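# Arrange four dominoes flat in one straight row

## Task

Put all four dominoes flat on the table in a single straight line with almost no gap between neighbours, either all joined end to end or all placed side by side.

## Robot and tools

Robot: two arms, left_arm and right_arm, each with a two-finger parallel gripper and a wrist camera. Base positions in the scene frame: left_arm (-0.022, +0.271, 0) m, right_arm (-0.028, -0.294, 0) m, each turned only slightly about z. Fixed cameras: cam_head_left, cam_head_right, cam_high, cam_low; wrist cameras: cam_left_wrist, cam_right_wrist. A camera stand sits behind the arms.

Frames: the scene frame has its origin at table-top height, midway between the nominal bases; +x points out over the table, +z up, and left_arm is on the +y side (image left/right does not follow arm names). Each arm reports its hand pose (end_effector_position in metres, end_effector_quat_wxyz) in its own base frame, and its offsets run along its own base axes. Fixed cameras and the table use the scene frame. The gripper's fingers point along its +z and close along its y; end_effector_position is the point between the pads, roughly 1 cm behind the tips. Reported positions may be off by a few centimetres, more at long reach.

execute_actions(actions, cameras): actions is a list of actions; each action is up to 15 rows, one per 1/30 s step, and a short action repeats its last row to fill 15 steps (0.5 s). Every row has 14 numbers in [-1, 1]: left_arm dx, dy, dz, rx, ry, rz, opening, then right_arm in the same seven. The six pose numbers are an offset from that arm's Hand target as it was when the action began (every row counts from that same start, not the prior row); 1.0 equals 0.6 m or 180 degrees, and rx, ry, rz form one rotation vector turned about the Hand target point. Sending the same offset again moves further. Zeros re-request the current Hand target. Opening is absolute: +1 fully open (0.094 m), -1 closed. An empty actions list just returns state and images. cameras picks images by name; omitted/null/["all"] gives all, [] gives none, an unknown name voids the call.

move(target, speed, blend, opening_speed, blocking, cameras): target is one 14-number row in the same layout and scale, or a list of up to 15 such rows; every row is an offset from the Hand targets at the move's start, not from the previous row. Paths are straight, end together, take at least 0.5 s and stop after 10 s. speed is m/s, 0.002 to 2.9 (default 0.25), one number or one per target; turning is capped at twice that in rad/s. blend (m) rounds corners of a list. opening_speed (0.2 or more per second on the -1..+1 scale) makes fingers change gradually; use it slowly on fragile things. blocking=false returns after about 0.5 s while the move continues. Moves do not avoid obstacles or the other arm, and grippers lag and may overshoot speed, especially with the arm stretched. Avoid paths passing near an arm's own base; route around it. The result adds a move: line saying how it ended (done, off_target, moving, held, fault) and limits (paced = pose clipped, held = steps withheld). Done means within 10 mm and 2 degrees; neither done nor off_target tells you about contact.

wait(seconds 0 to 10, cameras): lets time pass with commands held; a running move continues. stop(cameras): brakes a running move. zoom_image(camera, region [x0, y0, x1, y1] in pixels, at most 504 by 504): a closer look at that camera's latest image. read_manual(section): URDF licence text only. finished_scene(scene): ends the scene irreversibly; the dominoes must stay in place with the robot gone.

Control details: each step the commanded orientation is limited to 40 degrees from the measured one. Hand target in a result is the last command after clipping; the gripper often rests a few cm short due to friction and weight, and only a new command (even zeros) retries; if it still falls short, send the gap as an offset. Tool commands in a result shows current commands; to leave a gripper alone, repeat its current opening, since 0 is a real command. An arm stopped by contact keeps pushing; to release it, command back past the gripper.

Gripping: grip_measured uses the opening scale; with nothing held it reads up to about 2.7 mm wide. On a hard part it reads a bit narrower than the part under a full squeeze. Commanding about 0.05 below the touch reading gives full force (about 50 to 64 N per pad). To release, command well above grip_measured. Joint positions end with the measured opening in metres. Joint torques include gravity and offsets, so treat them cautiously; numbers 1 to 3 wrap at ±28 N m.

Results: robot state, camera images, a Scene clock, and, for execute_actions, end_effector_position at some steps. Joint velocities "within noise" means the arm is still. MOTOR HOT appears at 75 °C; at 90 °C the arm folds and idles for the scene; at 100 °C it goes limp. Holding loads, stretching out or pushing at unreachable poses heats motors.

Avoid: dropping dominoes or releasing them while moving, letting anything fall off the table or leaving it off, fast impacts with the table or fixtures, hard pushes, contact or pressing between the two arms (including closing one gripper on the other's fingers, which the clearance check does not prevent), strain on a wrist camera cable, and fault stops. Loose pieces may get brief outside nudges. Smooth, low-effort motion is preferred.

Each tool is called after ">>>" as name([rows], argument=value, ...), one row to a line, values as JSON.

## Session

>>> execute_actions(actions=[])

Scene clock: 0.00 s.
left_arm: end_effector_position=(+0.3919, +0.0548, +0.1180) grip_measured=+1.000 end_effector_quat_wxyz=(+0.624, -0.095, +0.769, +0.106) | right_arm: end_effector_position=(+0.3864, -0.0540, +0.1338) grip_measured=+1.000 end_effector_quat_wxyz=(+0.639, +0.116, +0.750, -0.128)
Joint positions: left_arm=[0.014 1.572 0.319 1.044 -0.271 -0.013 0.094] | right_arm=[0.029 1.531 0.309 1.058 0.375 0.016 0.094]
Joint velocities: within noise
Joint torques (N m): no reading
Heat: left arm: 27 °C; right arm: 28 °C.
Hand target: left_arm +0.3917, +0.0550, +0.1165; +0.620, -0.095, +0.771, +0.106 | right_arm +0.3886, -0.0542, +0.1424; +0.648, +0.119, +0.741, -0.126
Tool commands: left_gripper/opening=+1.0 right_gripper/opening=+1.0
camera_calibration:
cam_left_wrist: T_world_to_cam=[[0.349511, -0.936796, 0.0159481, -0.0859136], [-0.704537, -0.274002, -0.654638, 0.400465], [0.617632, 0.217567, -0.755775, -0.0530799], [0, 0, 0, 1]] pos_world=[0.344954, 0.0407929, 0.223413]
cam_right_wrist: T_world_to_cam=[[-0.255469, -0.958739, 0.124721, 0.0330537], [-0.73105, 0.107136, -0.673861, 0.411335], [0.632694, -0.263328, -0.728256, -0.0579844], [0, 0, 0, 1]] pos_world=[0.345837, -0.0276477, 0.230832]

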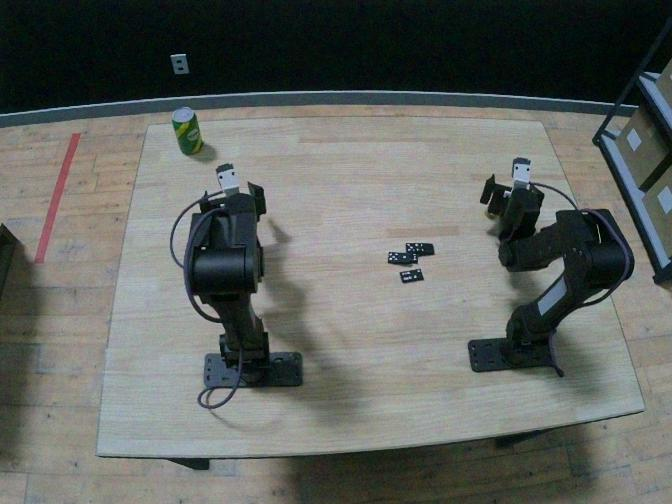

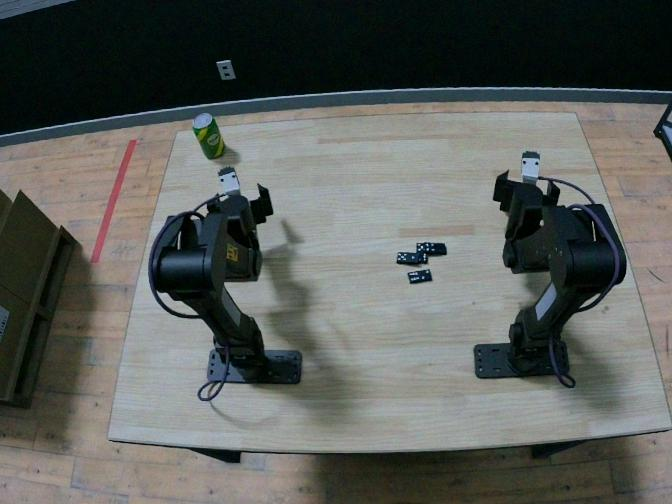

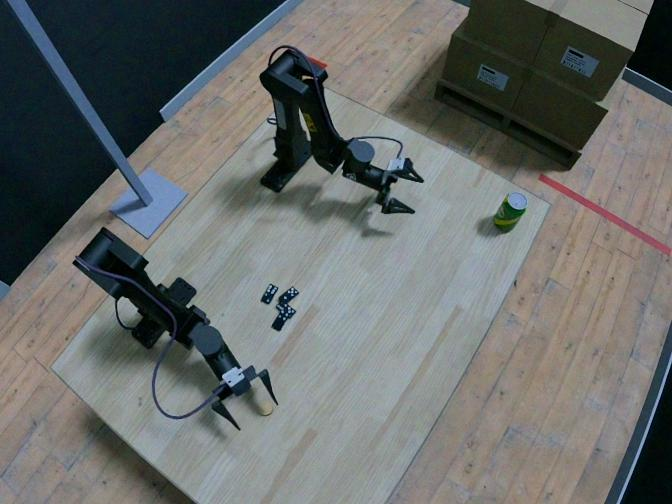

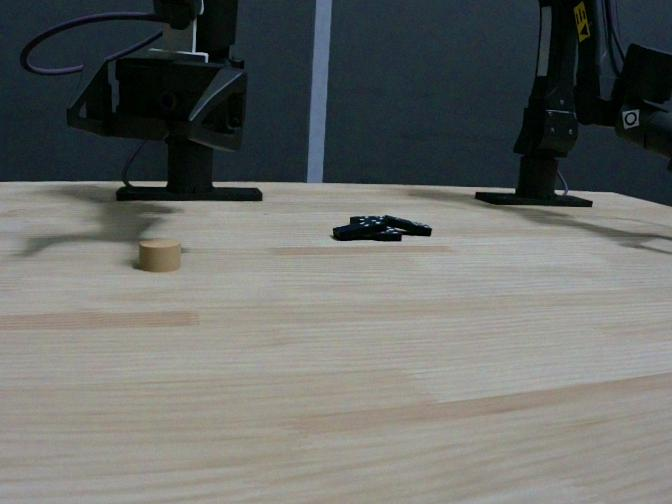

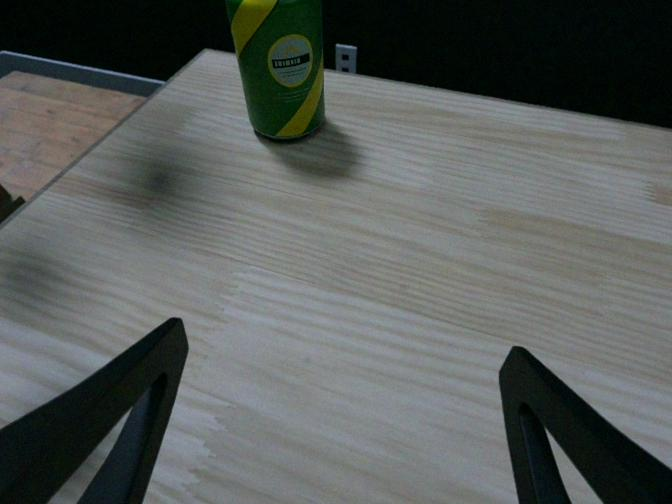

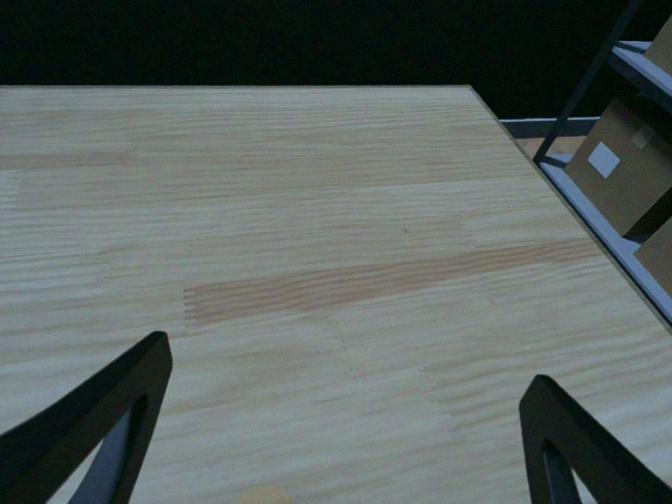

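>>> zoom_image(camera="cam_head_left", region=[370, 225, 450, 295])

>>> zoom_image(camera="cam_high", region=[240, 270, 320, 340])

>>> zoom_image(camera="cam_low", region=[310, 195, 450, 265])

Scaled by 6.300 from the camera's 672x504 image, which has a finer 960x720 frame.

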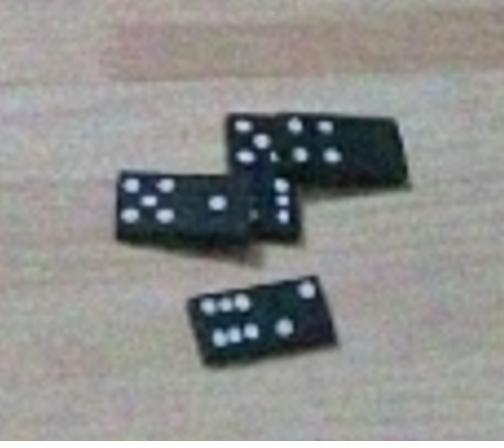

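Scaled by 6.300 from the camera's 672x504 image, which has a finer 960x720 frame.

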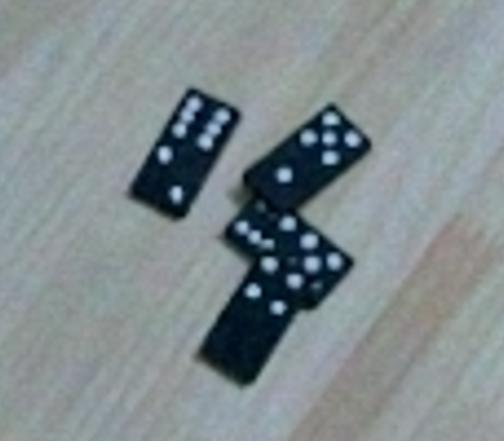

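Scaled by 3.600 from the camera's 672x504 image, which has a finer 960x720 frame.

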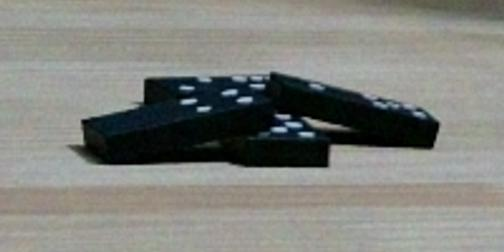

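>>> move(target=[0,0,0,0,0,0,1,-0.08,0.12,0.15,0.0742,0.37,0.0911,0], cameras=["cam_right_wrist","cam_high"])

Scene clock: 16.73 s.
left_arm: end_effector_position=(+0.3919, +0.0548, +0.1180) grip_measured=+1.000 end_effector_quat_wxyz=(+0.624, -0.095, +0.769, +0.106) | right_arm: end_effector_position=(+0.3362, +0.0147, +0.2233) grip_measured=+0.001 end_effector_quat_wxyz=(+0.119, +0.007, +0.993, -0.003)
Joint positions: left_arm=[0.014 1.572 0.319 1.044 -0.271 -0.013 0.094] | right_arm=[0.051 1.646 1.749 -1.435 0.02 0.063 0.047]
Joint velocities: within noise
Joint torques (N m): left_arm=[-0.02 -4.82 6.04 1.53 -0.07 0.01] | right_arm=[0.46 -6.46 10.07 0.39 -0.04 -0.08]
Heat: left arm: 27 °C; right arm: 29 °C.
Hand target: left_arm +0.3917, +0.0550, +0.1165; +0.620, -0.095, +0.771, +0.106 | right_arm +0.3407, +0.0177, +0.2323; +0.131, +0.000, +0.991, +0.000
Off the commanded pose: left_arm 0.002 m, 0 deg | right_arm 0.011 m, 2 deg.
move: off_target (right_arm)
camera_calibration:
cam_right_wrist: T_world_to_cam=[[0.0924522, -0.994853, -0.0414835, -0.00435856], [-0.906246, -0.101332, 0.410426, 0.24744], [-0.412517, -0.000350492, -0.91095, 0.445269], [0, 0, 0, 1]] pos_world=[0.408325, 0.0208935, 0.303881]
Images, in order (width x height): cam_high 672x504, cam_right_wrist 672x504.

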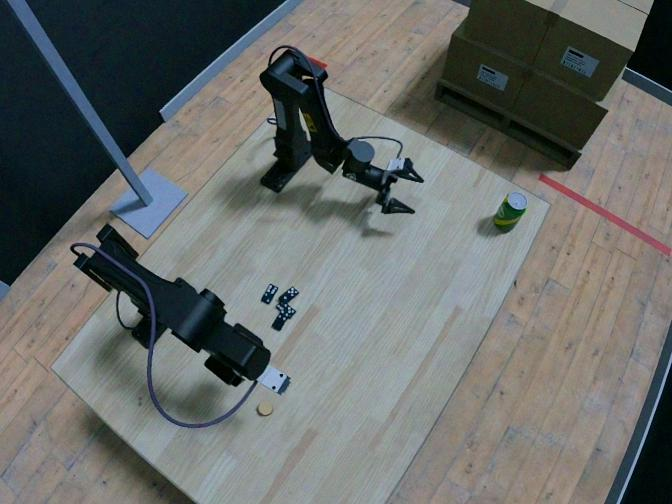

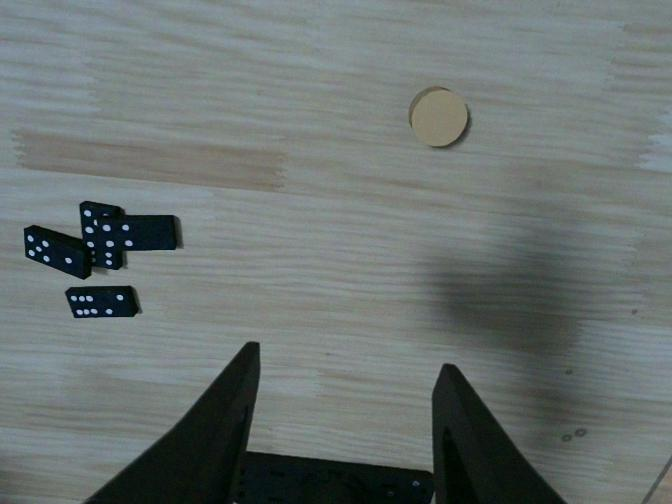

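>>> move(target=[0,0,0,0,0,0,1,-0.211,0.2955,-0.19,0,0,0.564,-0.25], speed=0.2, cameras=["cam_right_wrist","cam_low","cam_head_right"])

Scene clock: 29.17 s.
left_arm: end_effector_position=(+0.3919, +0.0548, +0.1180) grip_measured=+1.000 end_effector_quat_wxyz=(+0.624, -0.095, +0.769, +0.106) | right_arm: end_effector_position=(+0.2168, +0.1917, +0.1222) grip_measured=-0.249 end_effector_quat_wxyz=(-0.082, +0.764, -0.634, -0.092)
Joint positions: left_arm=[0.014 1.572 0.319 1.044 -0.271 -0.013 0.094] | right_arm=[0.582 1.53 1.228 -1.164 -0.223 -1.162 0.035]
Joint velocities: within noise
Joint torques (N m): left_arm=[-0.03 -4.82 6.04 1.53 -0.07 0.01] | right_arm=[0.27 -5.48 5.89 0.32 -0.38 -0.08]
Heat: left arm: 28 °C; right arm: 30 °C.
Hand target: left_arm +0.3917, +0.0550, +0.1165; +0.620, -0.095, +0.771, +0.106 | right_arm +0.2140, +0.1951, +0.1184; -0.083, +0.768, -0.627, -0.101
Off the commanded pose: left_arm 0.002 m, 0 deg | right_arm 0.006 m, 1 deg.
move: done
camera_calibration:
cam_right_wrist: T_world_to_cam=[[0.957129, 0.287375, -0.0363323, -0.255354], [0.277032, -0.87153, 0.404585, 0.090443], [0.084603, -0.397305, -0.913778, 0.272753], [0, 0, 0, 1]] pos_world=[0.196275, 0.260573, 0.203367]
Images, in order (width x height): cam_head_right 672x504, cam_low 672x504, cam_right_wrist 672x504.

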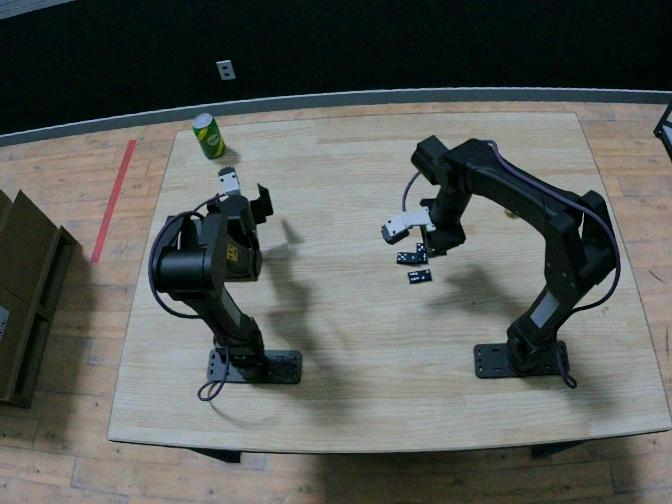

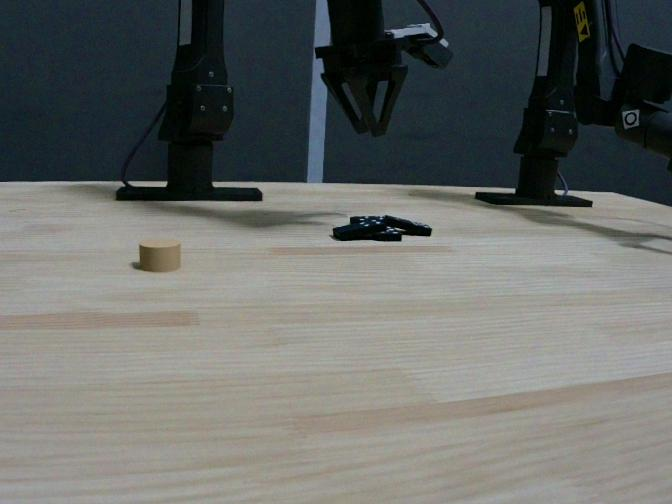

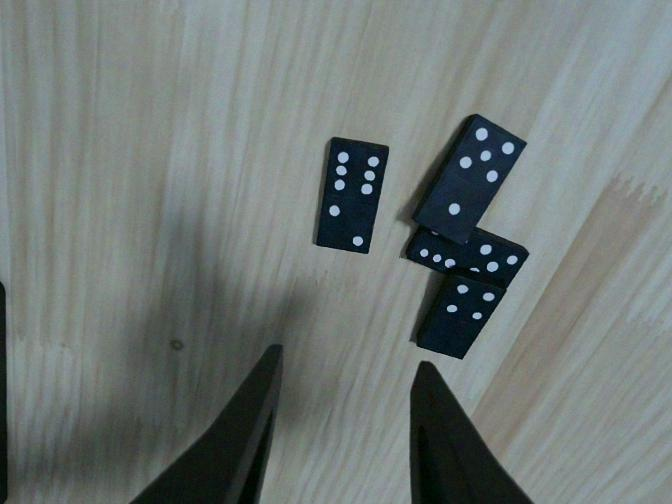

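>>> move(target=[0,0,0,0,0,0,1,-0.007,0.019,-0.13,0,0,-0.008,-0.15], speed=0.1, cameras=["cam_right_wrist","cam_low"])

Scene clock: 33.90 s.
left_arm: end_effector_position=(+0.3919, +0.0548, +0.1180) grip_measured=+1.000 end_effector_quat_wxyz=(+0.624, -0.095, +0.769, +0.106) | right_arm: end_effector_position=(+0.2126, +0.2042, +0.0433) grip_measured=-0.151 end_effector_quat_wxyz=(-0.083, +0.761, -0.636, -0.094)
Joint positions: left_arm=[0.014 1.572 0.319 1.044 -0.271 -0.013 0.094] | right_arm=[0.626 1.607 0.982 -0.828 -0.224 -1.11 0.04]
Joint velocities: within noise
Joint torques (N m): left_arm=[-0.02 -4.82 6.04 1.53 -0.07 0.01] | right_arm=[0.53 -6.04 5.53 0.39 -0.27 0.11]
Heat: left arm: 28 °C; right arm: 30 °C.
Hand target: left_arm +0.3917, +0.0550, +0.1165; +0.620, -0.095, +0.771, +0.106 | right_arm +0.2099, +0.2065, +0.0405; -0.084, +0.760, -0.636, -0.100
Off the commanded pose: left_arm 0.002 m, 0 deg | right_arm 0.005 m, 1 deg.
move: done
camera_calibration:
cam_right_wrist: T_world_to_cam=[[0.959025, 0.280794, -0.0377555, -0.256763], [0.2721, -0.875698, 0.398892, 0.136711], [0.0789441, -0.392821, -0.91622, 0.206369], [0, 0, 0, 1]] pos_world=[0.192751, 0.272881, 0.124852]
Images, in order (width x height): cam_low 672x504, cam_right_wrist 672x504.

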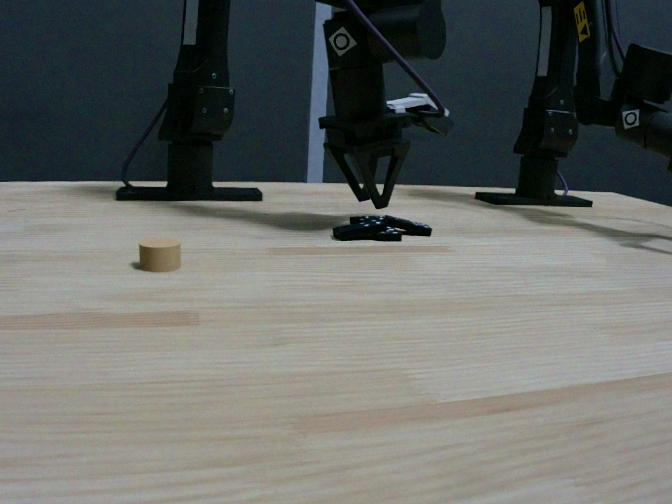

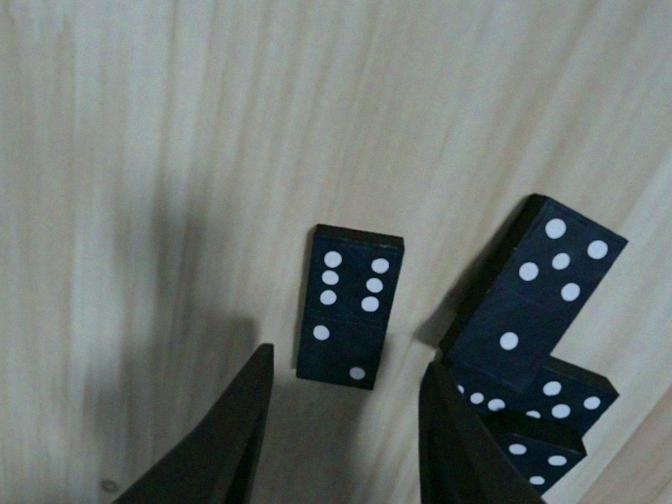

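>>> move([
  [0,0,0,0,0,0,1,0,0,0,0,0,-0.006,-0.27],
  [0,0,0,0,0,0,1,0,0,-0.05,0,0,-0.006,-0.27],
], speed=0.05, cameras=["cam_right_wrist","cam_low"])

Scene clock: 39.03 s.
left_arm: end_effector_position=(+0.3919, +0.0548, +0.1180) grip_measured=+1.000 end_effector_quat_wxyz=(+0.624, -0.095, +0.769, +0.106) | right_arm: end_effector_position=(+0.2111, +0.2031, +0.0196) grip_measured=-0.269 end_effector_quat_wxyz=(-0.081, +0.754, -0.645, -0.096)
Joint positions: left_arm=[0.014 1.572 0.319 1.044 -0.271 -0.013 0.094] | right_arm=[0.626 1.643 0.917 -0.73 -0.224 -1.089 0.034]
Joint velocities: within noise
Joint torques (N m): left_arm=[-0.03 -4.82 6.05 1.53 -0.06 0] | right_arm=[0.62 -4.86 4.36 0.69 -0.23 0.09]
Heat: left arm: 28 °C; right arm: 30 °C.
Hand target: left_arm +0.3917, +0.0550, +0.1165; +0.620, -0.095, +0.771, +0.106 | right_arm +0.2100, +0.2065, +0.0105; -0.085, +0.754, -0.644, -0.099
Off the commanded pose: left_arm 0.002 m, 0 deg | right_arm 0.010 m, 1 deg.
move: done
camera_calibration:
cam_right_wrist: T_world_to_cam=[[0.964341, 0.260784, -0.0451461, -0.252854], [0.256741, -0.880346, 0.398841, 0.149802], [0.0642672, -0.39621, -0.915908, 0.188134], [0, 0, 0, 1]] pos_world=[0.193286, 0.272359, 0.101151]
Images, in order (width x height): cam_low 672x504, cam_right_wrist 672x504.

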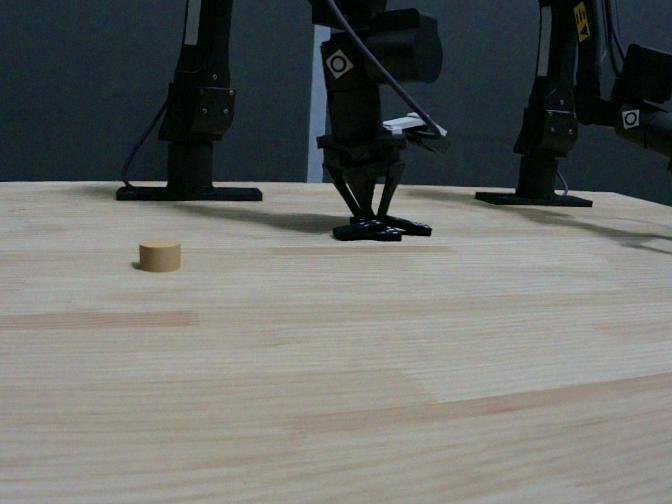

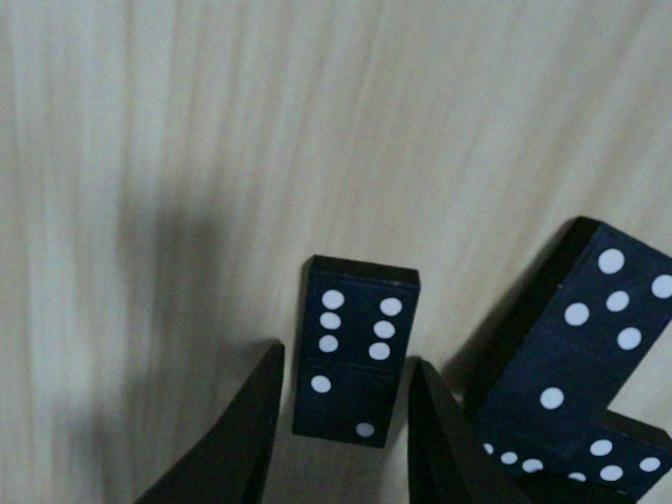

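>>> move(target=[0,0,0,0,0,0,1,0,0,-0.006,0,0,0,-0.27], speed=0.03, cameras=[])

>>> move(target=[0,0,0,0,0,0,1,0,0,0.004,0,0,0,-0.8], opening_speed=0.3, cameras=["cam_right_wrist"])

>>> move(target=[0,0,0,0,0,0,1,0,0,0.14,0,0,0,-0.8], speed=0.1, cameras=["cam_right_wrist","cam_low"])

Scene clock: 42.67 s.
left_arm: end_effector_position=(+0.3919, +0.0548, +0.1180) grip_measured=+1.000 end_effector_quat_wxyz=(+0.624, -0.095, +0.769, +0.106) | right_arm: end_effector_position=(+0.2110, +0.2031, +0.0193) grip_measured=-0.269 end_effector_quat_wxyz=(-0.081, +0.754, -0.645, -0.096)
Joint positions: left_arm=[0.014 1.572 0.319 1.044 -0.271 -0.013 0.094] | right_arm=[0.626 1.643 0.915 -0.728 -0.224 -1.088 0.034]
Joint velocities: within noise
Joint torques (N m): left_arm=[-0.02 -4.82 6.05 1.53 -0.07 0] | right_arm=[0.7 -4.44 3.73 0.8 -0.22 0.08]
Heat: left arm: 28 °C; right arm: 30 °C.
Hand target: left_arm +0.3917, +0.0550, +0.1165; +0.620, -0.095, +0.771, +0.106 | right_arm +0.2099, +0.2065, +0.0068; -0.085, +0.754, -0.644, -0.099
Off the commanded pose: left_arm 0.002 m, 0 deg | right_arm 0.013 m, 1 deg.
move: off_target (right_arm)
No camera images: "cameras" was empty.

Scene clock: 44.63 s.
left_arm: end_effector_position=(+0.3919, +0.0548, +0.1180) grip_measured=+1.000 end_effector_quat_wxyz=(+0.624, -0.095, +0.769, +0.106) | right_arm: end_effector_position=(+0.2152, +0.2041, +0.0194) grip_measured=-0.503 end_effector_quat_wxyz=(-0.088, +0.754, -0.645, -0.089)
Joint positions: left_arm=[0.014 1.572 0.319 1.044 -0.271 -0.013 0.094] | right_arm=[0.626 1.643 0.915 -0.712 -0.215 -1.087 0.023]
Joint velocities: within noise
Joint torques (N m): left_arm=[-0.03 -4.82 6.05 1.53 -0.07 0.01] | right_arm=[0.69 -4.85 4.37 0.6 -0.32 0.07]
Heat: left arm: 29 °C; right arm: 29 °C.
Hand target: left_arm +0.3917, +0.0550, +0.1165; +0.620, -0.095, +0.771, +0.106 | right_arm +0.2099, +0.2064, +0.0092; -0.085, +0.754, -0.644, -0.099
Off the commanded pose: left_arm 0.002 m, 0 deg | right_arm 0.012 m, 1 deg.
move: off_target (right_arm)
camera_calibration:
cam_right_wrist: T_world_to_cam=[[0.965571, 0.258742, -0.0269202, -0.257247], [0.247477, -0.881754, 0.401578, 0.151886], [0.0801679, -0.394414, -0.915429, 0.184263], [0, 0, 0, 1]] pos_world=[0.19603, 0.273163, 0.100761]
Images, in order (width x height): cam_right_wrist 672x504.

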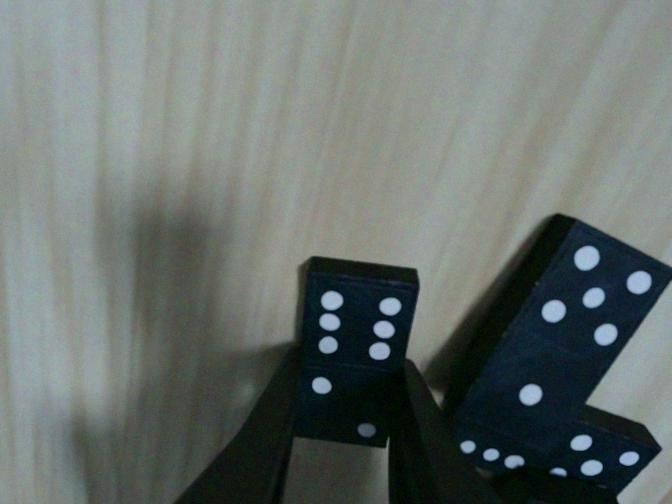

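Scene clock: 46.23 s.
left_arm: end_effector_position=(+0.3919, +0.0548, +0.1180) grip_measured=+1.000 end_effector_quat_wxyz=(+0.624, -0.095, +0.769, +0.106) | right_arm: end_effector_position=(+0.2067, +0.1980, +0.0771) grip_measured=-0.503 end_effector_quat_wxyz=(-0.062, +0.753, -0.648, -0.096)
Joint positions: left_arm=[0.014 1.572 0.319 1.044 -0.271 -0.013 0.094] | right_arm=[0.626 1.569 1.089 -1.013 -0.215 -1.087 0.023]
Joint velocities: within noise
Joint torques (N m): left_arm=[-0.03 -4.82 6.05 1.53 -0.06 0] | right_arm=[0.54 -8.09 9.63 0.01 -0.34 0.07]
Heat: left arm: 29 °C; right arm: 30 °C.
Hand target: left_arm +0.3917, +0.0550, +0.1165; +0.620, -0.095, +0.771, +0.106 | right_arm +0.2099, +0.2065, +0.0932; -0.085, +0.754, -0.644, -0.099
Off the commanded pose: left_arm 0.002 m, 0 deg | right_arm 0.018 m, 3 deg.
move: off_target (right_arm)
camera_calibration:
cam_right_wrist: T_world_to_cam=[[0.963314, 0.257136, -0.0768627, -0.24126], [0.265296, -0.869081, 0.417511, 0.118064], [0.040557, -0.422586, -0.905415, 0.248322], [0, 0, 0, 1]] pos_world=[0.191016, 0.269581, 0.156997]
Images, in order (width x height): cam_low 672x504, cam_right_wrist 672x504.

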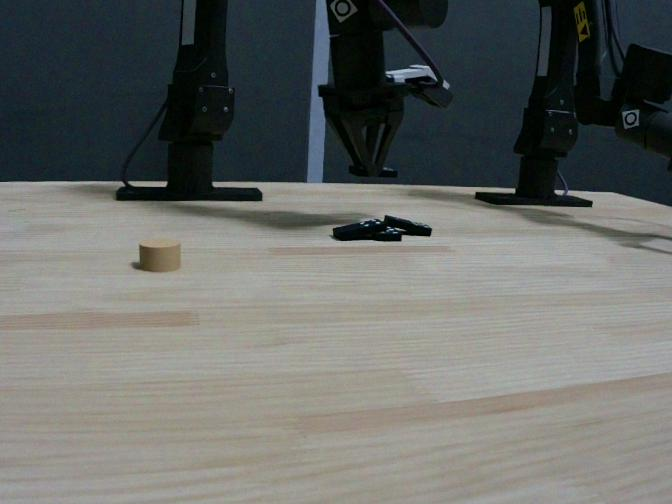

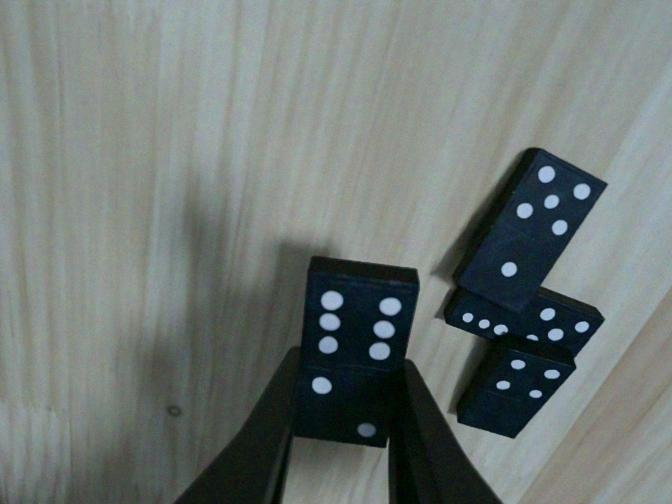

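>>> move(target=[0,0,0,0,0,0,1,0.325,-0.219,0.037,0,0,-0.55,-0.8], speed=0.2, cameras=["cam_right_wrist","cam_high"])

Scene clock: 54.03 s.
left_arm: end_effector_position=(+0.3919, +0.0548, +0.1180) grip_measured=+1.000 end_effector_quat_wxyz=(+0.624, -0.095, +0.769, +0.106) | right_arm: end_effector_position=(+0.3957, +0.0765, +0.1065) grip_measured=-0.503 end_effector_quat_wxyz=(+0.119, -0.008, +0.993, +0.002)
Joint positions: left_arm=[0.014 1.572 0.319 1.044 -0.271 -0.013 0.094] | right_arm=[0.208 1.854 1.527 -1.01 0.043 0.186 0.023]
Joint velocities: within noise
Joint torques (N m): left_arm=[-0.02 -4.82 6.05 1.53 -0.07 0] | right_arm=[-0.35 -8.64 10.55 0.34 0.12 0.12]
Heat: left arm: 29 °C; right arm: 30 °C.
Hand target: left_arm +0.3917, +0.0550, +0.1165; +0.620, -0.095, +0.771, +0.106 | right_arm +0.4049, +0.0751, +0.1154; +0.131, +0.000, +0.991, +0.000
Off the commanded pose: left_arm 0.002 m, 0 deg | right_arm 0.013 m, 2 deg.
move: off_target (right_arm)
camera_calibration:
cam_right_wrist: T_world_to_cam=[[0.123675, -0.991195, -0.0472912, 0.0347774], [-0.901975, -0.132155, 0.411066, 0.356244], [-0.413697, -0.00818294, -0.910378, 0.364549], [0, 0, 0, 1]] pos_world=[0.467835, 0.0845337, 0.187082]
Images, in order (width x height): cam_high 672x504, cam_right_wrist 672x504.

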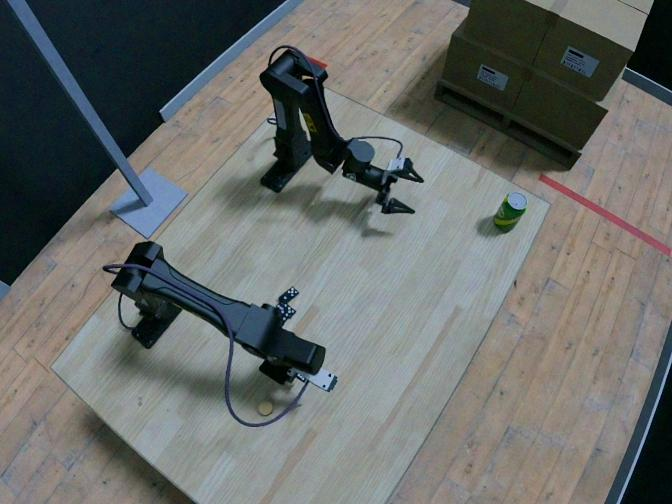

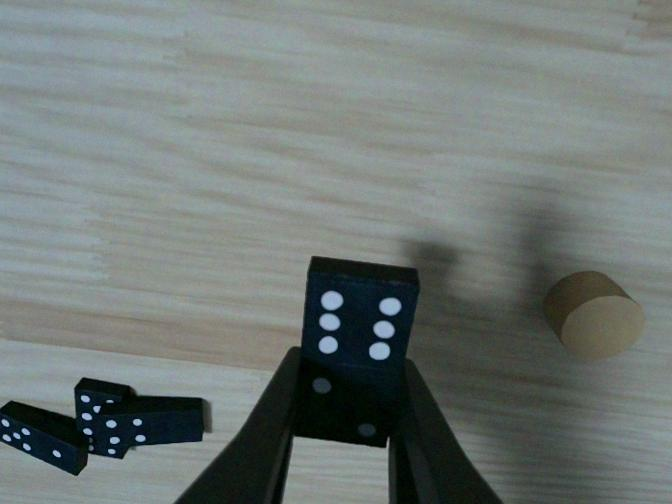

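>>> move([
  [0,0,0,0,0,0,1,0,0,-0.13,0,0,0,-0.8],
  [0,0,0,0,0,0,1,-0.005,0,-0.175,0,0,0,-0.8],
], speed=[0.1,0.025], cameras=["cam_right_wrist"])

Scene clock: 58.30 s.
left_arm: end_effector_position=(+0.3919, +0.0548, +0.1180) grip_measured=+1.000 end_effector_quat_wxyz=(+0.624, -0.095, +0.769, +0.106) | right_arm: end_effector_position=(+0.4074, +0.0787, +0.0243) grip_measured=-0.503 end_effector_quat_wxyz=(+0.143, -0.006, +0.990, +0.006)
Joint positions: left_arm=[0.014 1.572 0.319 1.044 -0.271 -0.013 0.094] | right_arm=[0.208 1.934 1.284 -0.637 0.044 0.189 0.023]
Joint velocities: within noise
Joint torques (N m): left_arm=[-0.03 -4.82 6.05 1.53 -0.07 0.01] | right_arm=[-0.25 -8.05 4.72 0.71 0.15 0.1]
Heat: left arm: 29 °C; right arm: 30 °C.
Hand target: left_arm +0.3917, +0.0550, +0.1165; +0.620, -0.095, +0.771, +0.106 | right_arm +0.4019, +0.0751, +0.0104; +0.131, +0.000, +0.991, +0.000
Off the commanded pose: left_arm 0.002 m, 0 deg | right_arm 0.015 m, 2 deg.
move: off_target (right_arm)
camera_calibration:
cam_right_wrist: T_world_to_cam=[[0.122533, -0.991145, -0.051156, 0.0321813], [-0.921205, -0.132763, 0.365726, 0.409832], [-0.36928, 0.00231167, -0.929315, 0.276124], [0, 0, 0, 1]] pos_world=[0.475563, 0.0856684, 0.108367]
Images, in order (width x height): cam_right_wrist 672x504.

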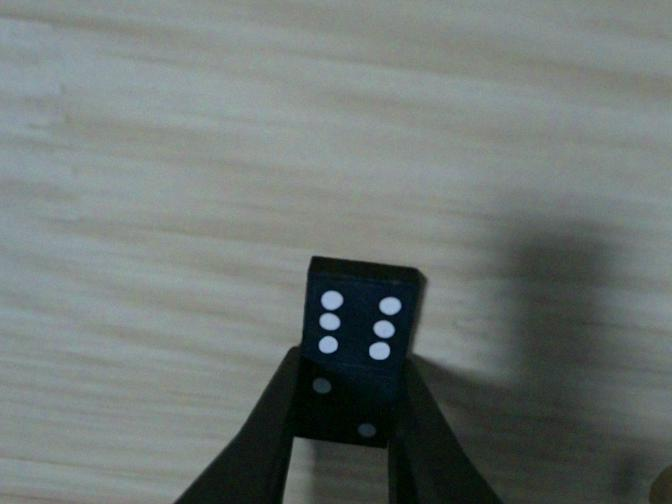

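>>> move(target=[0,0,0,0,0,0,1,-0.004,0,-0.01,0,0,0,-0.8], speed=0.025, cameras=[])

>>> move(target=[0,0,0,0,0,0,1,0,0,0.003,0,0,0,-0.25], opening_speed=0.3, cameras=["cam_right_wrist"])

>>> move(target=[0,0,0,0,0,0,1,-0.01,0,0.14,0,0,0,-0.25], speed=0.08, cameras=["cam_right_wrist"])

Scene clock: 63.90 s.
left_arm: end_effector_position=(+0.3919, +0.0548, +0.1180) grip_measured=+1.000 end_effector_quat_wxyz=(+0.624, -0.095, +0.769, +0.106) | right_arm: end_effector_position=(+0.4112, +0.0795, +0.0236) grip_measured=-0.503 end_effector_quat_wxyz=(+0.152, -0.005, +0.988, +0.008)
Joint positions: left_arm=[0.014 1.572 0.319 1.044 -0.271 -0.013 0.094] | right_arm=[0.208 1.934 1.274 -0.607 0.044 0.191 0.023]
Joint velocities: within noise
Joint torques (N m): left_arm=[-0.02 -4.82 6.05 1.53 -0.07 0.01] | right_arm=[-0.05 -7.97 3.7 0.64 0.12 0.1]
Heat: left arm: 30 °C; right arm: 30 °C.
Hand target: left_arm +0.3917, +0.0550, +0.1165; +0.620, -0.095, +0.771, +0.106 | right_arm +0.3995, +0.0751, +0.0044; +0.131, +0.000, +0.991, +0.000
Off the commanded pose: left_arm 0.002 m, 0 deg | right_arm 0.023 m, 3 deg.
move: off_target (right_arm)
No camera images: "cameras" was empty.

Scene clock: 65.93 s.
left_arm: end_effector_position=(+0.3919, +0.0548, +0.1180) grip_measured=+1.000 end_effector_quat_wxyz=(+0.624, -0.095, +0.769, +0.106) | right_arm: end_effector_position=(+0.4114, +0.0828, +0.0239) grip_measured=-0.252 end_effector_quat_wxyz=(+0.153, -0.007, +0.988, +0.013)
Joint positions: left_arm=[0.014 1.572 0.319 1.044 -0.271 -0.013 0.094] | right_arm=[0.212 1.934 1.274 -0.604 0.036 0.191 0.035]
Joint velocities: within noise
Joint torques (N m): left_arm=[-0.02 -4.82 6.06 1.53 -0.06 0.01] | right_arm=[-0.43 -8.1 3.93 0.6 0.22 0.11]
Heat: left arm: 30 °C; right arm: 30 °C.
Hand target: left_arm +0.3917, +0.0550, +0.1165; +0.620, -0.095, +0.771, +0.106 | right_arm +0.3995, +0.0751, +0.0063; +0.131, +0.000, +0.991, +0.000
Off the commanded pose: left_arm 0.002 m, 0 deg | right_arm 0.023 m, 3 deg.
move: off_target (right_arm)
camera_calibration:
cam_right_wrist: T_world_to_cam=[[0.128173, -0.989805, -0.0621172, 0.0335614], [-0.928324, -0.14178, 0.343675, 0.418451], [-0.348978, 0.013615, -0.937032, 0.268122], [0, 0, 0, 1]] pos_world=[0.477725, 0.0888967, 0.109513]
Images, in order (width x height): cam_right_wrist 672x504.

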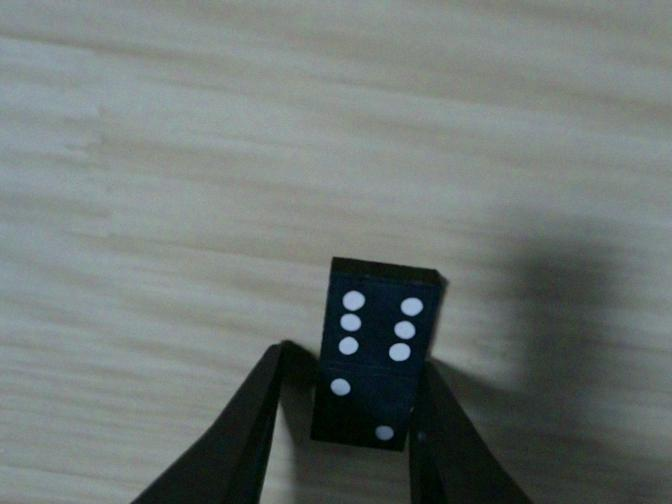

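Scene clock: 67.73 s.
left_arm: end_effector_position=(+0.3919, +0.0548, +0.1180) grip_measured=+1.000 end_effector_quat_wxyz=(+0.624, -0.095, +0.769, +0.106) | right_arm: end_effector_position=(+0.3832, +0.0751, +0.0676) grip_measured=-0.251 end_effector_quat_wxyz=(+0.101, -0.007, +0.995, -0.002)
Joint positions: left_arm=[0.014 1.572 0.319 1.044 -0.271 -0.013 0.094] | right_arm=[0.212 1.863 1.389 -0.899 0.045 0.193 0.035]
Joint velocities: within noise
Joint torques (N m): left_arm=[-0.03 -4.81 6.05 1.53 -0.07 0] | right_arm=[-0.14 -12.05 9.88 0.27 0.14 0.11]
Heat: left arm: 30 °C; right arm: 30 °C.
Hand target: left_arm +0.3917, +0.0550, +0.1165; +0.620, -0.095, +0.771, +0.106 | right_arm +0.3934, +0.0751, +0.0902; +0.131, +0.000, +0.991, +0.000
Off the commanded pose: left_arm 0.002 m, 0 deg | right_arm 0.025 m, 3 deg.
move: off_target (right_arm)
camera_calibration:
cam_right_wrist: T_world_to_cam=[[0.118895, -0.991926, -0.0441334, 0.0347023], [-0.887534, -0.126099, 0.443151, 0.352629], [-0.445138, -0.0135184, -0.89536, 0.335402], [0, 0, 0, 1]] pos_world=[0.458144, 0.0834223, 0.14557]
Images, in order (width x height): cam_right_wrist 672x504.

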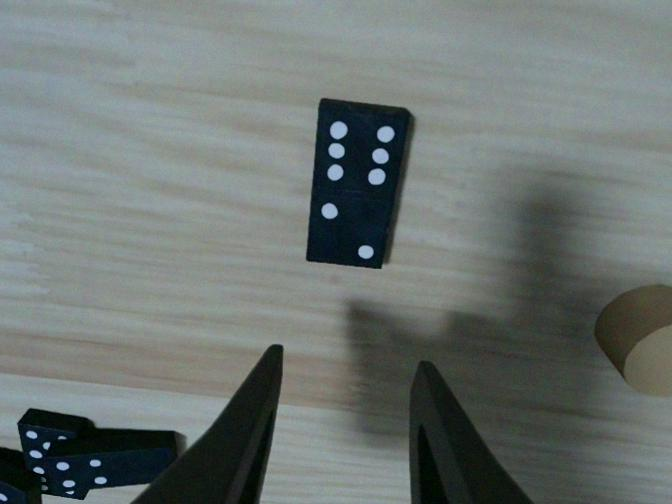

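>>> move(target=[0,0,0,0,0,0,1,-0.192,0.133,0.05,0.0229,-0.0208,0.533,-0.1], speed=0.2, cameras=["cam_right_wrist","cam_low"])

>>> zoom_image(camera="cam_right_wrist", region=[200, 100, 500, 400])

Scene clock: 89.37 s.
left_arm: end_effector_position=(+0.3919, +0.0548, +0.1180) grip_measured=+1.000 end_effector_quat_wxyz=(+0.624, -0.095, +0.769, +0.106) | right_arm: end_effector_position=(+0.2727, +0.1479, +0.1026) grip_measured=-0.101 end_effector_quat_wxyz=(-0.092, +0.726, -0.669, -0.130)
Joint positions: left_arm=[0.014 1.572 0.319 1.044 -0.271 -0.013 0.094] | right_arm=[0.31 1.676 1.288 -1.151 -0.319 -1.336 0.042]
Joint velocities: within noise
Joint torques (N m): left_arm=[-0.03 -4.83 6.05 1.53 -0.07 0.01] | right_arm=[0.43 -8.81 10.25 -0.07 -0.41 -0.08]
Heat: left arm: 31 °C; right arm: 32 °C.
Hand target: left_arm +0.3917, +0.0550, +0.1165; +0.620, -0.095, +0.771, +0.106 | right_arm +0.2782, +0.1549, +0.1202; -0.116, +0.732, -0.659, -0.128
Off the commanded pose: left_arm 0.002 m, 0 deg | right_arm 0.020 m, 3 deg.
move: off_target (right_arm)
camera_calibration:
cam_right_wrist: T_world_to_cam=[[0.97744, 0.196067, -0.0785433, -0.284548], [0.2111, -0.919098, 0.332711, 0.0771332], [-0.00695521, -0.341786, -0.939752, 0.252193], [0, 0, 0, 1]] pos_world=[0.2636, 0.212879, 0.188987]
Images, in order (width x height): cam_low 672x504, cam_right_wrist 672x504.

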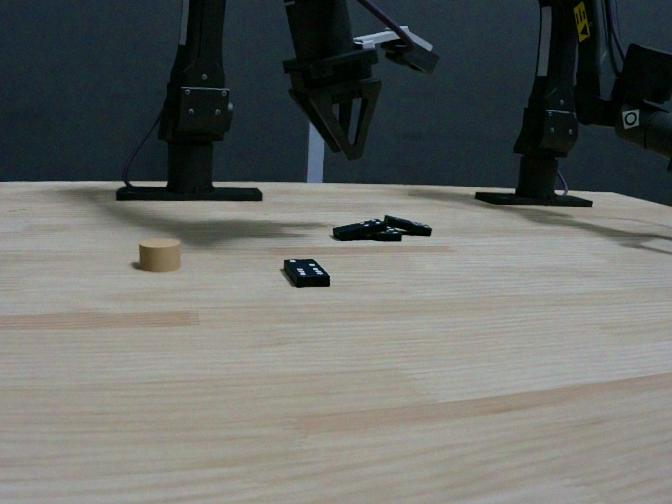

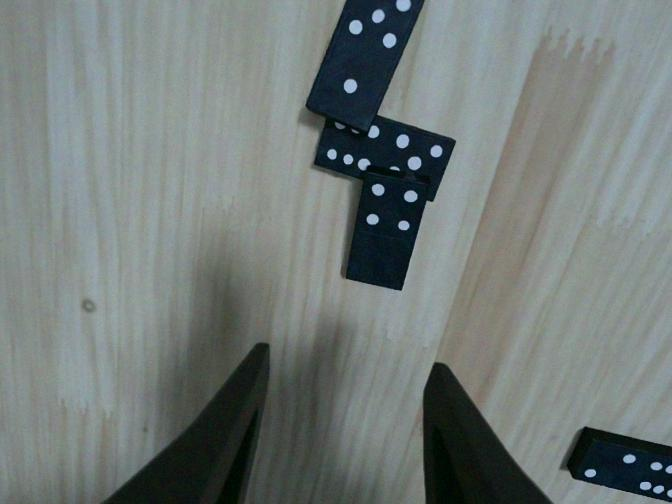

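Scaled by 1.680 from the camera's 672x504 image, which has a finer 960x720 frame.

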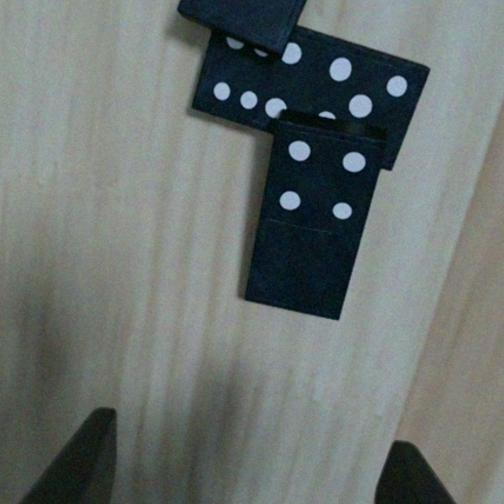

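>>> move(target=[0,0,0,0,0,0,1,0.0013,0.012,-0.135,0,0,-0.007,-0.15], speed=0.1, cameras=["cam_right_wrist","cam_low"])

Scene clock: 95.90 s.
left_arm: end_effector_position=(+0.3919, +0.0548, +0.1180) grip_measured=+1.000 end_effector_quat_wxyz=(+0.624, -0.095, +0.769, +0.106) | right_arm: end_effector_position=(+0.2819, +0.1582, +0.0416) grip_measured=-0.149 end_effector_quat_wxyz=(-0.115, +0.726, -0.667, -0.119)
Joint positions: left_arm=[0.014 1.572 0.319 1.044 -0.271 -0.013 0.094] | right_arm=[0.332 1.734 1.099 -0.842 -0.319 -1.308 0.04]
Joint velocities: within noise
Joint torques (N m): left_arm=[-0.03 -4.82 6.05 1.53 -0.07 0] | right_arm=[0.54 -7.2 5.6 0.29 -0.38 0.07]
Heat: left arm: 31 °C; right arm: 33 °C.
Hand target: left_arm +0.3917, +0.0550, +0.1165; +0.620, -0.095, +0.771, +0.106 | right_arm +0.2790, +0.1621, +0.0391; -0.118, +0.725, -0.667, -0.127
Off the commanded pose: left_arm 0.002 m, 0 deg | right_arm 0.005 m, 1 deg.
move: done
camera_calibration:
cam_right_wrist: T_world_to_cam=[[0.980904, 0.192597, -0.0271031, -0.302993], [0.190841, -0.926197, 0.325174, 0.112141], [0.0375249, -0.324137, -0.945266, 0.183284], [0, 0, 0, 1]] pos_world=[0.268928, 0.22163, 0.128575]
Images, in order (width x height): cam_low 672x504, cam_right_wrist 672x504.

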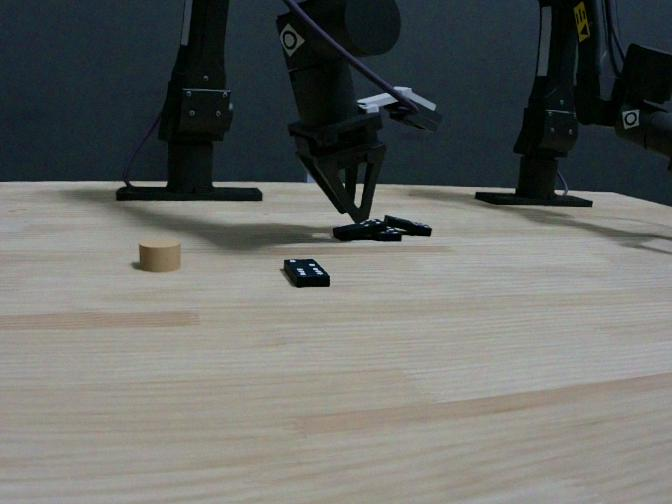

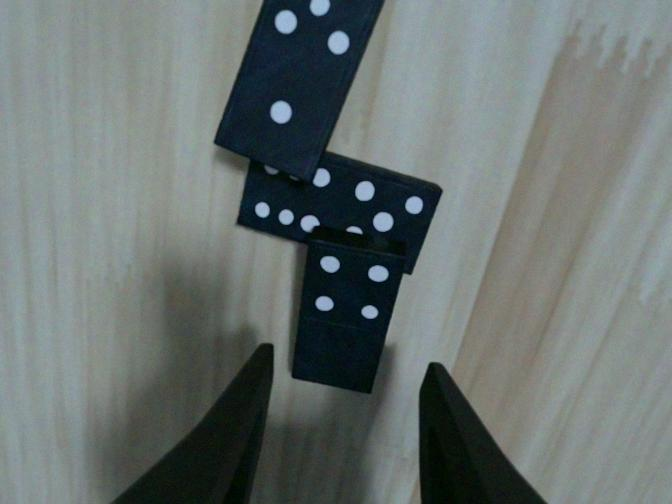

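>>> move([
  [0,0,0,0,0,0,1,-0.001,0,0,0,0,0,-0.2],
  [0,0,0,0,0,0,1,-0.001,0,-0.055,0,0,0,-0.2],
], speed=0.05, cameras=["cam_right_wrist"])

Scene clock: 99.77 s.
left_arm: end_effector_position=(+0.3919, +0.0548, +0.1180) grip_measured=+1.000 end_effector_quat_wxyz=(+0.624, -0.095, +0.769, +0.106) | right_arm: end_effector_position=(+0.2801, +0.1582, +0.0202) grip_measured=-0.199 end_effector_quat_wxyz=(-0.115, +0.726, -0.668, -0.121)
Joint positions: left_arm=[0.014 1.572 0.319 1.044 -0.271 -0.013 0.094] | right_arm=[0.332 1.766 1.043 -0.756 -0.323 -1.307 0.038]
Joint velocities: within noise
Joint torques (N m): left_arm=[-0.03 -4.82 6.05 1.53 -0.07 0] | right_arm=[0.57 -5.41 3.67 0.73 -0.32 0.08]
Heat: left arm: 31 °C; right arm: 32 °C.
Hand target: left_arm +0.3917, +0.0550, +0.1165; +0.620, -0.095, +0.771, +0.106 | right_arm +0.2785, +0.1621, +0.0063; -0.118, +0.725, -0.667, -0.127
Off the commanded pose: left_arm 0.002 m, 0 deg | right_arm 0.015 m, 1 deg.
move: off_target (right_arm)
camera_calibration:
cam_right_wrist: T_world_to_cam=[[0.980894, 0.192263, -0.0296833, -0.301794], [0.191469, -0.927099, 0.322221, 0.119476], [0.0344318, -0.321749, -0.946199, 0.163627], [0, 0, 0, 1]] pos_world=[0.267518, 0.221437, 0.107368]
Images, in order (width x height): cam_right_wrist 672x504.

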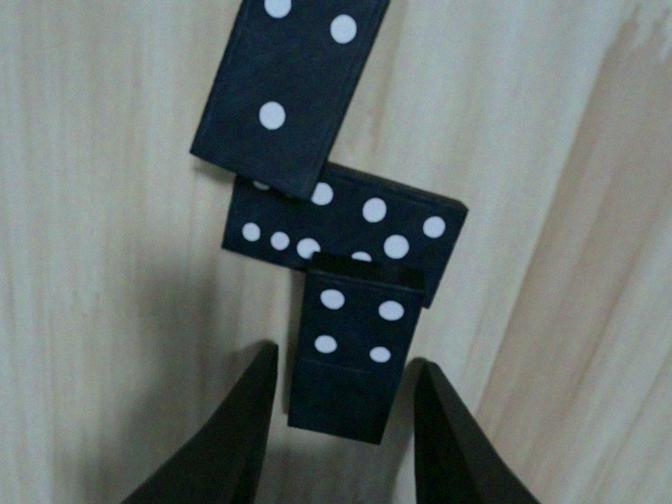

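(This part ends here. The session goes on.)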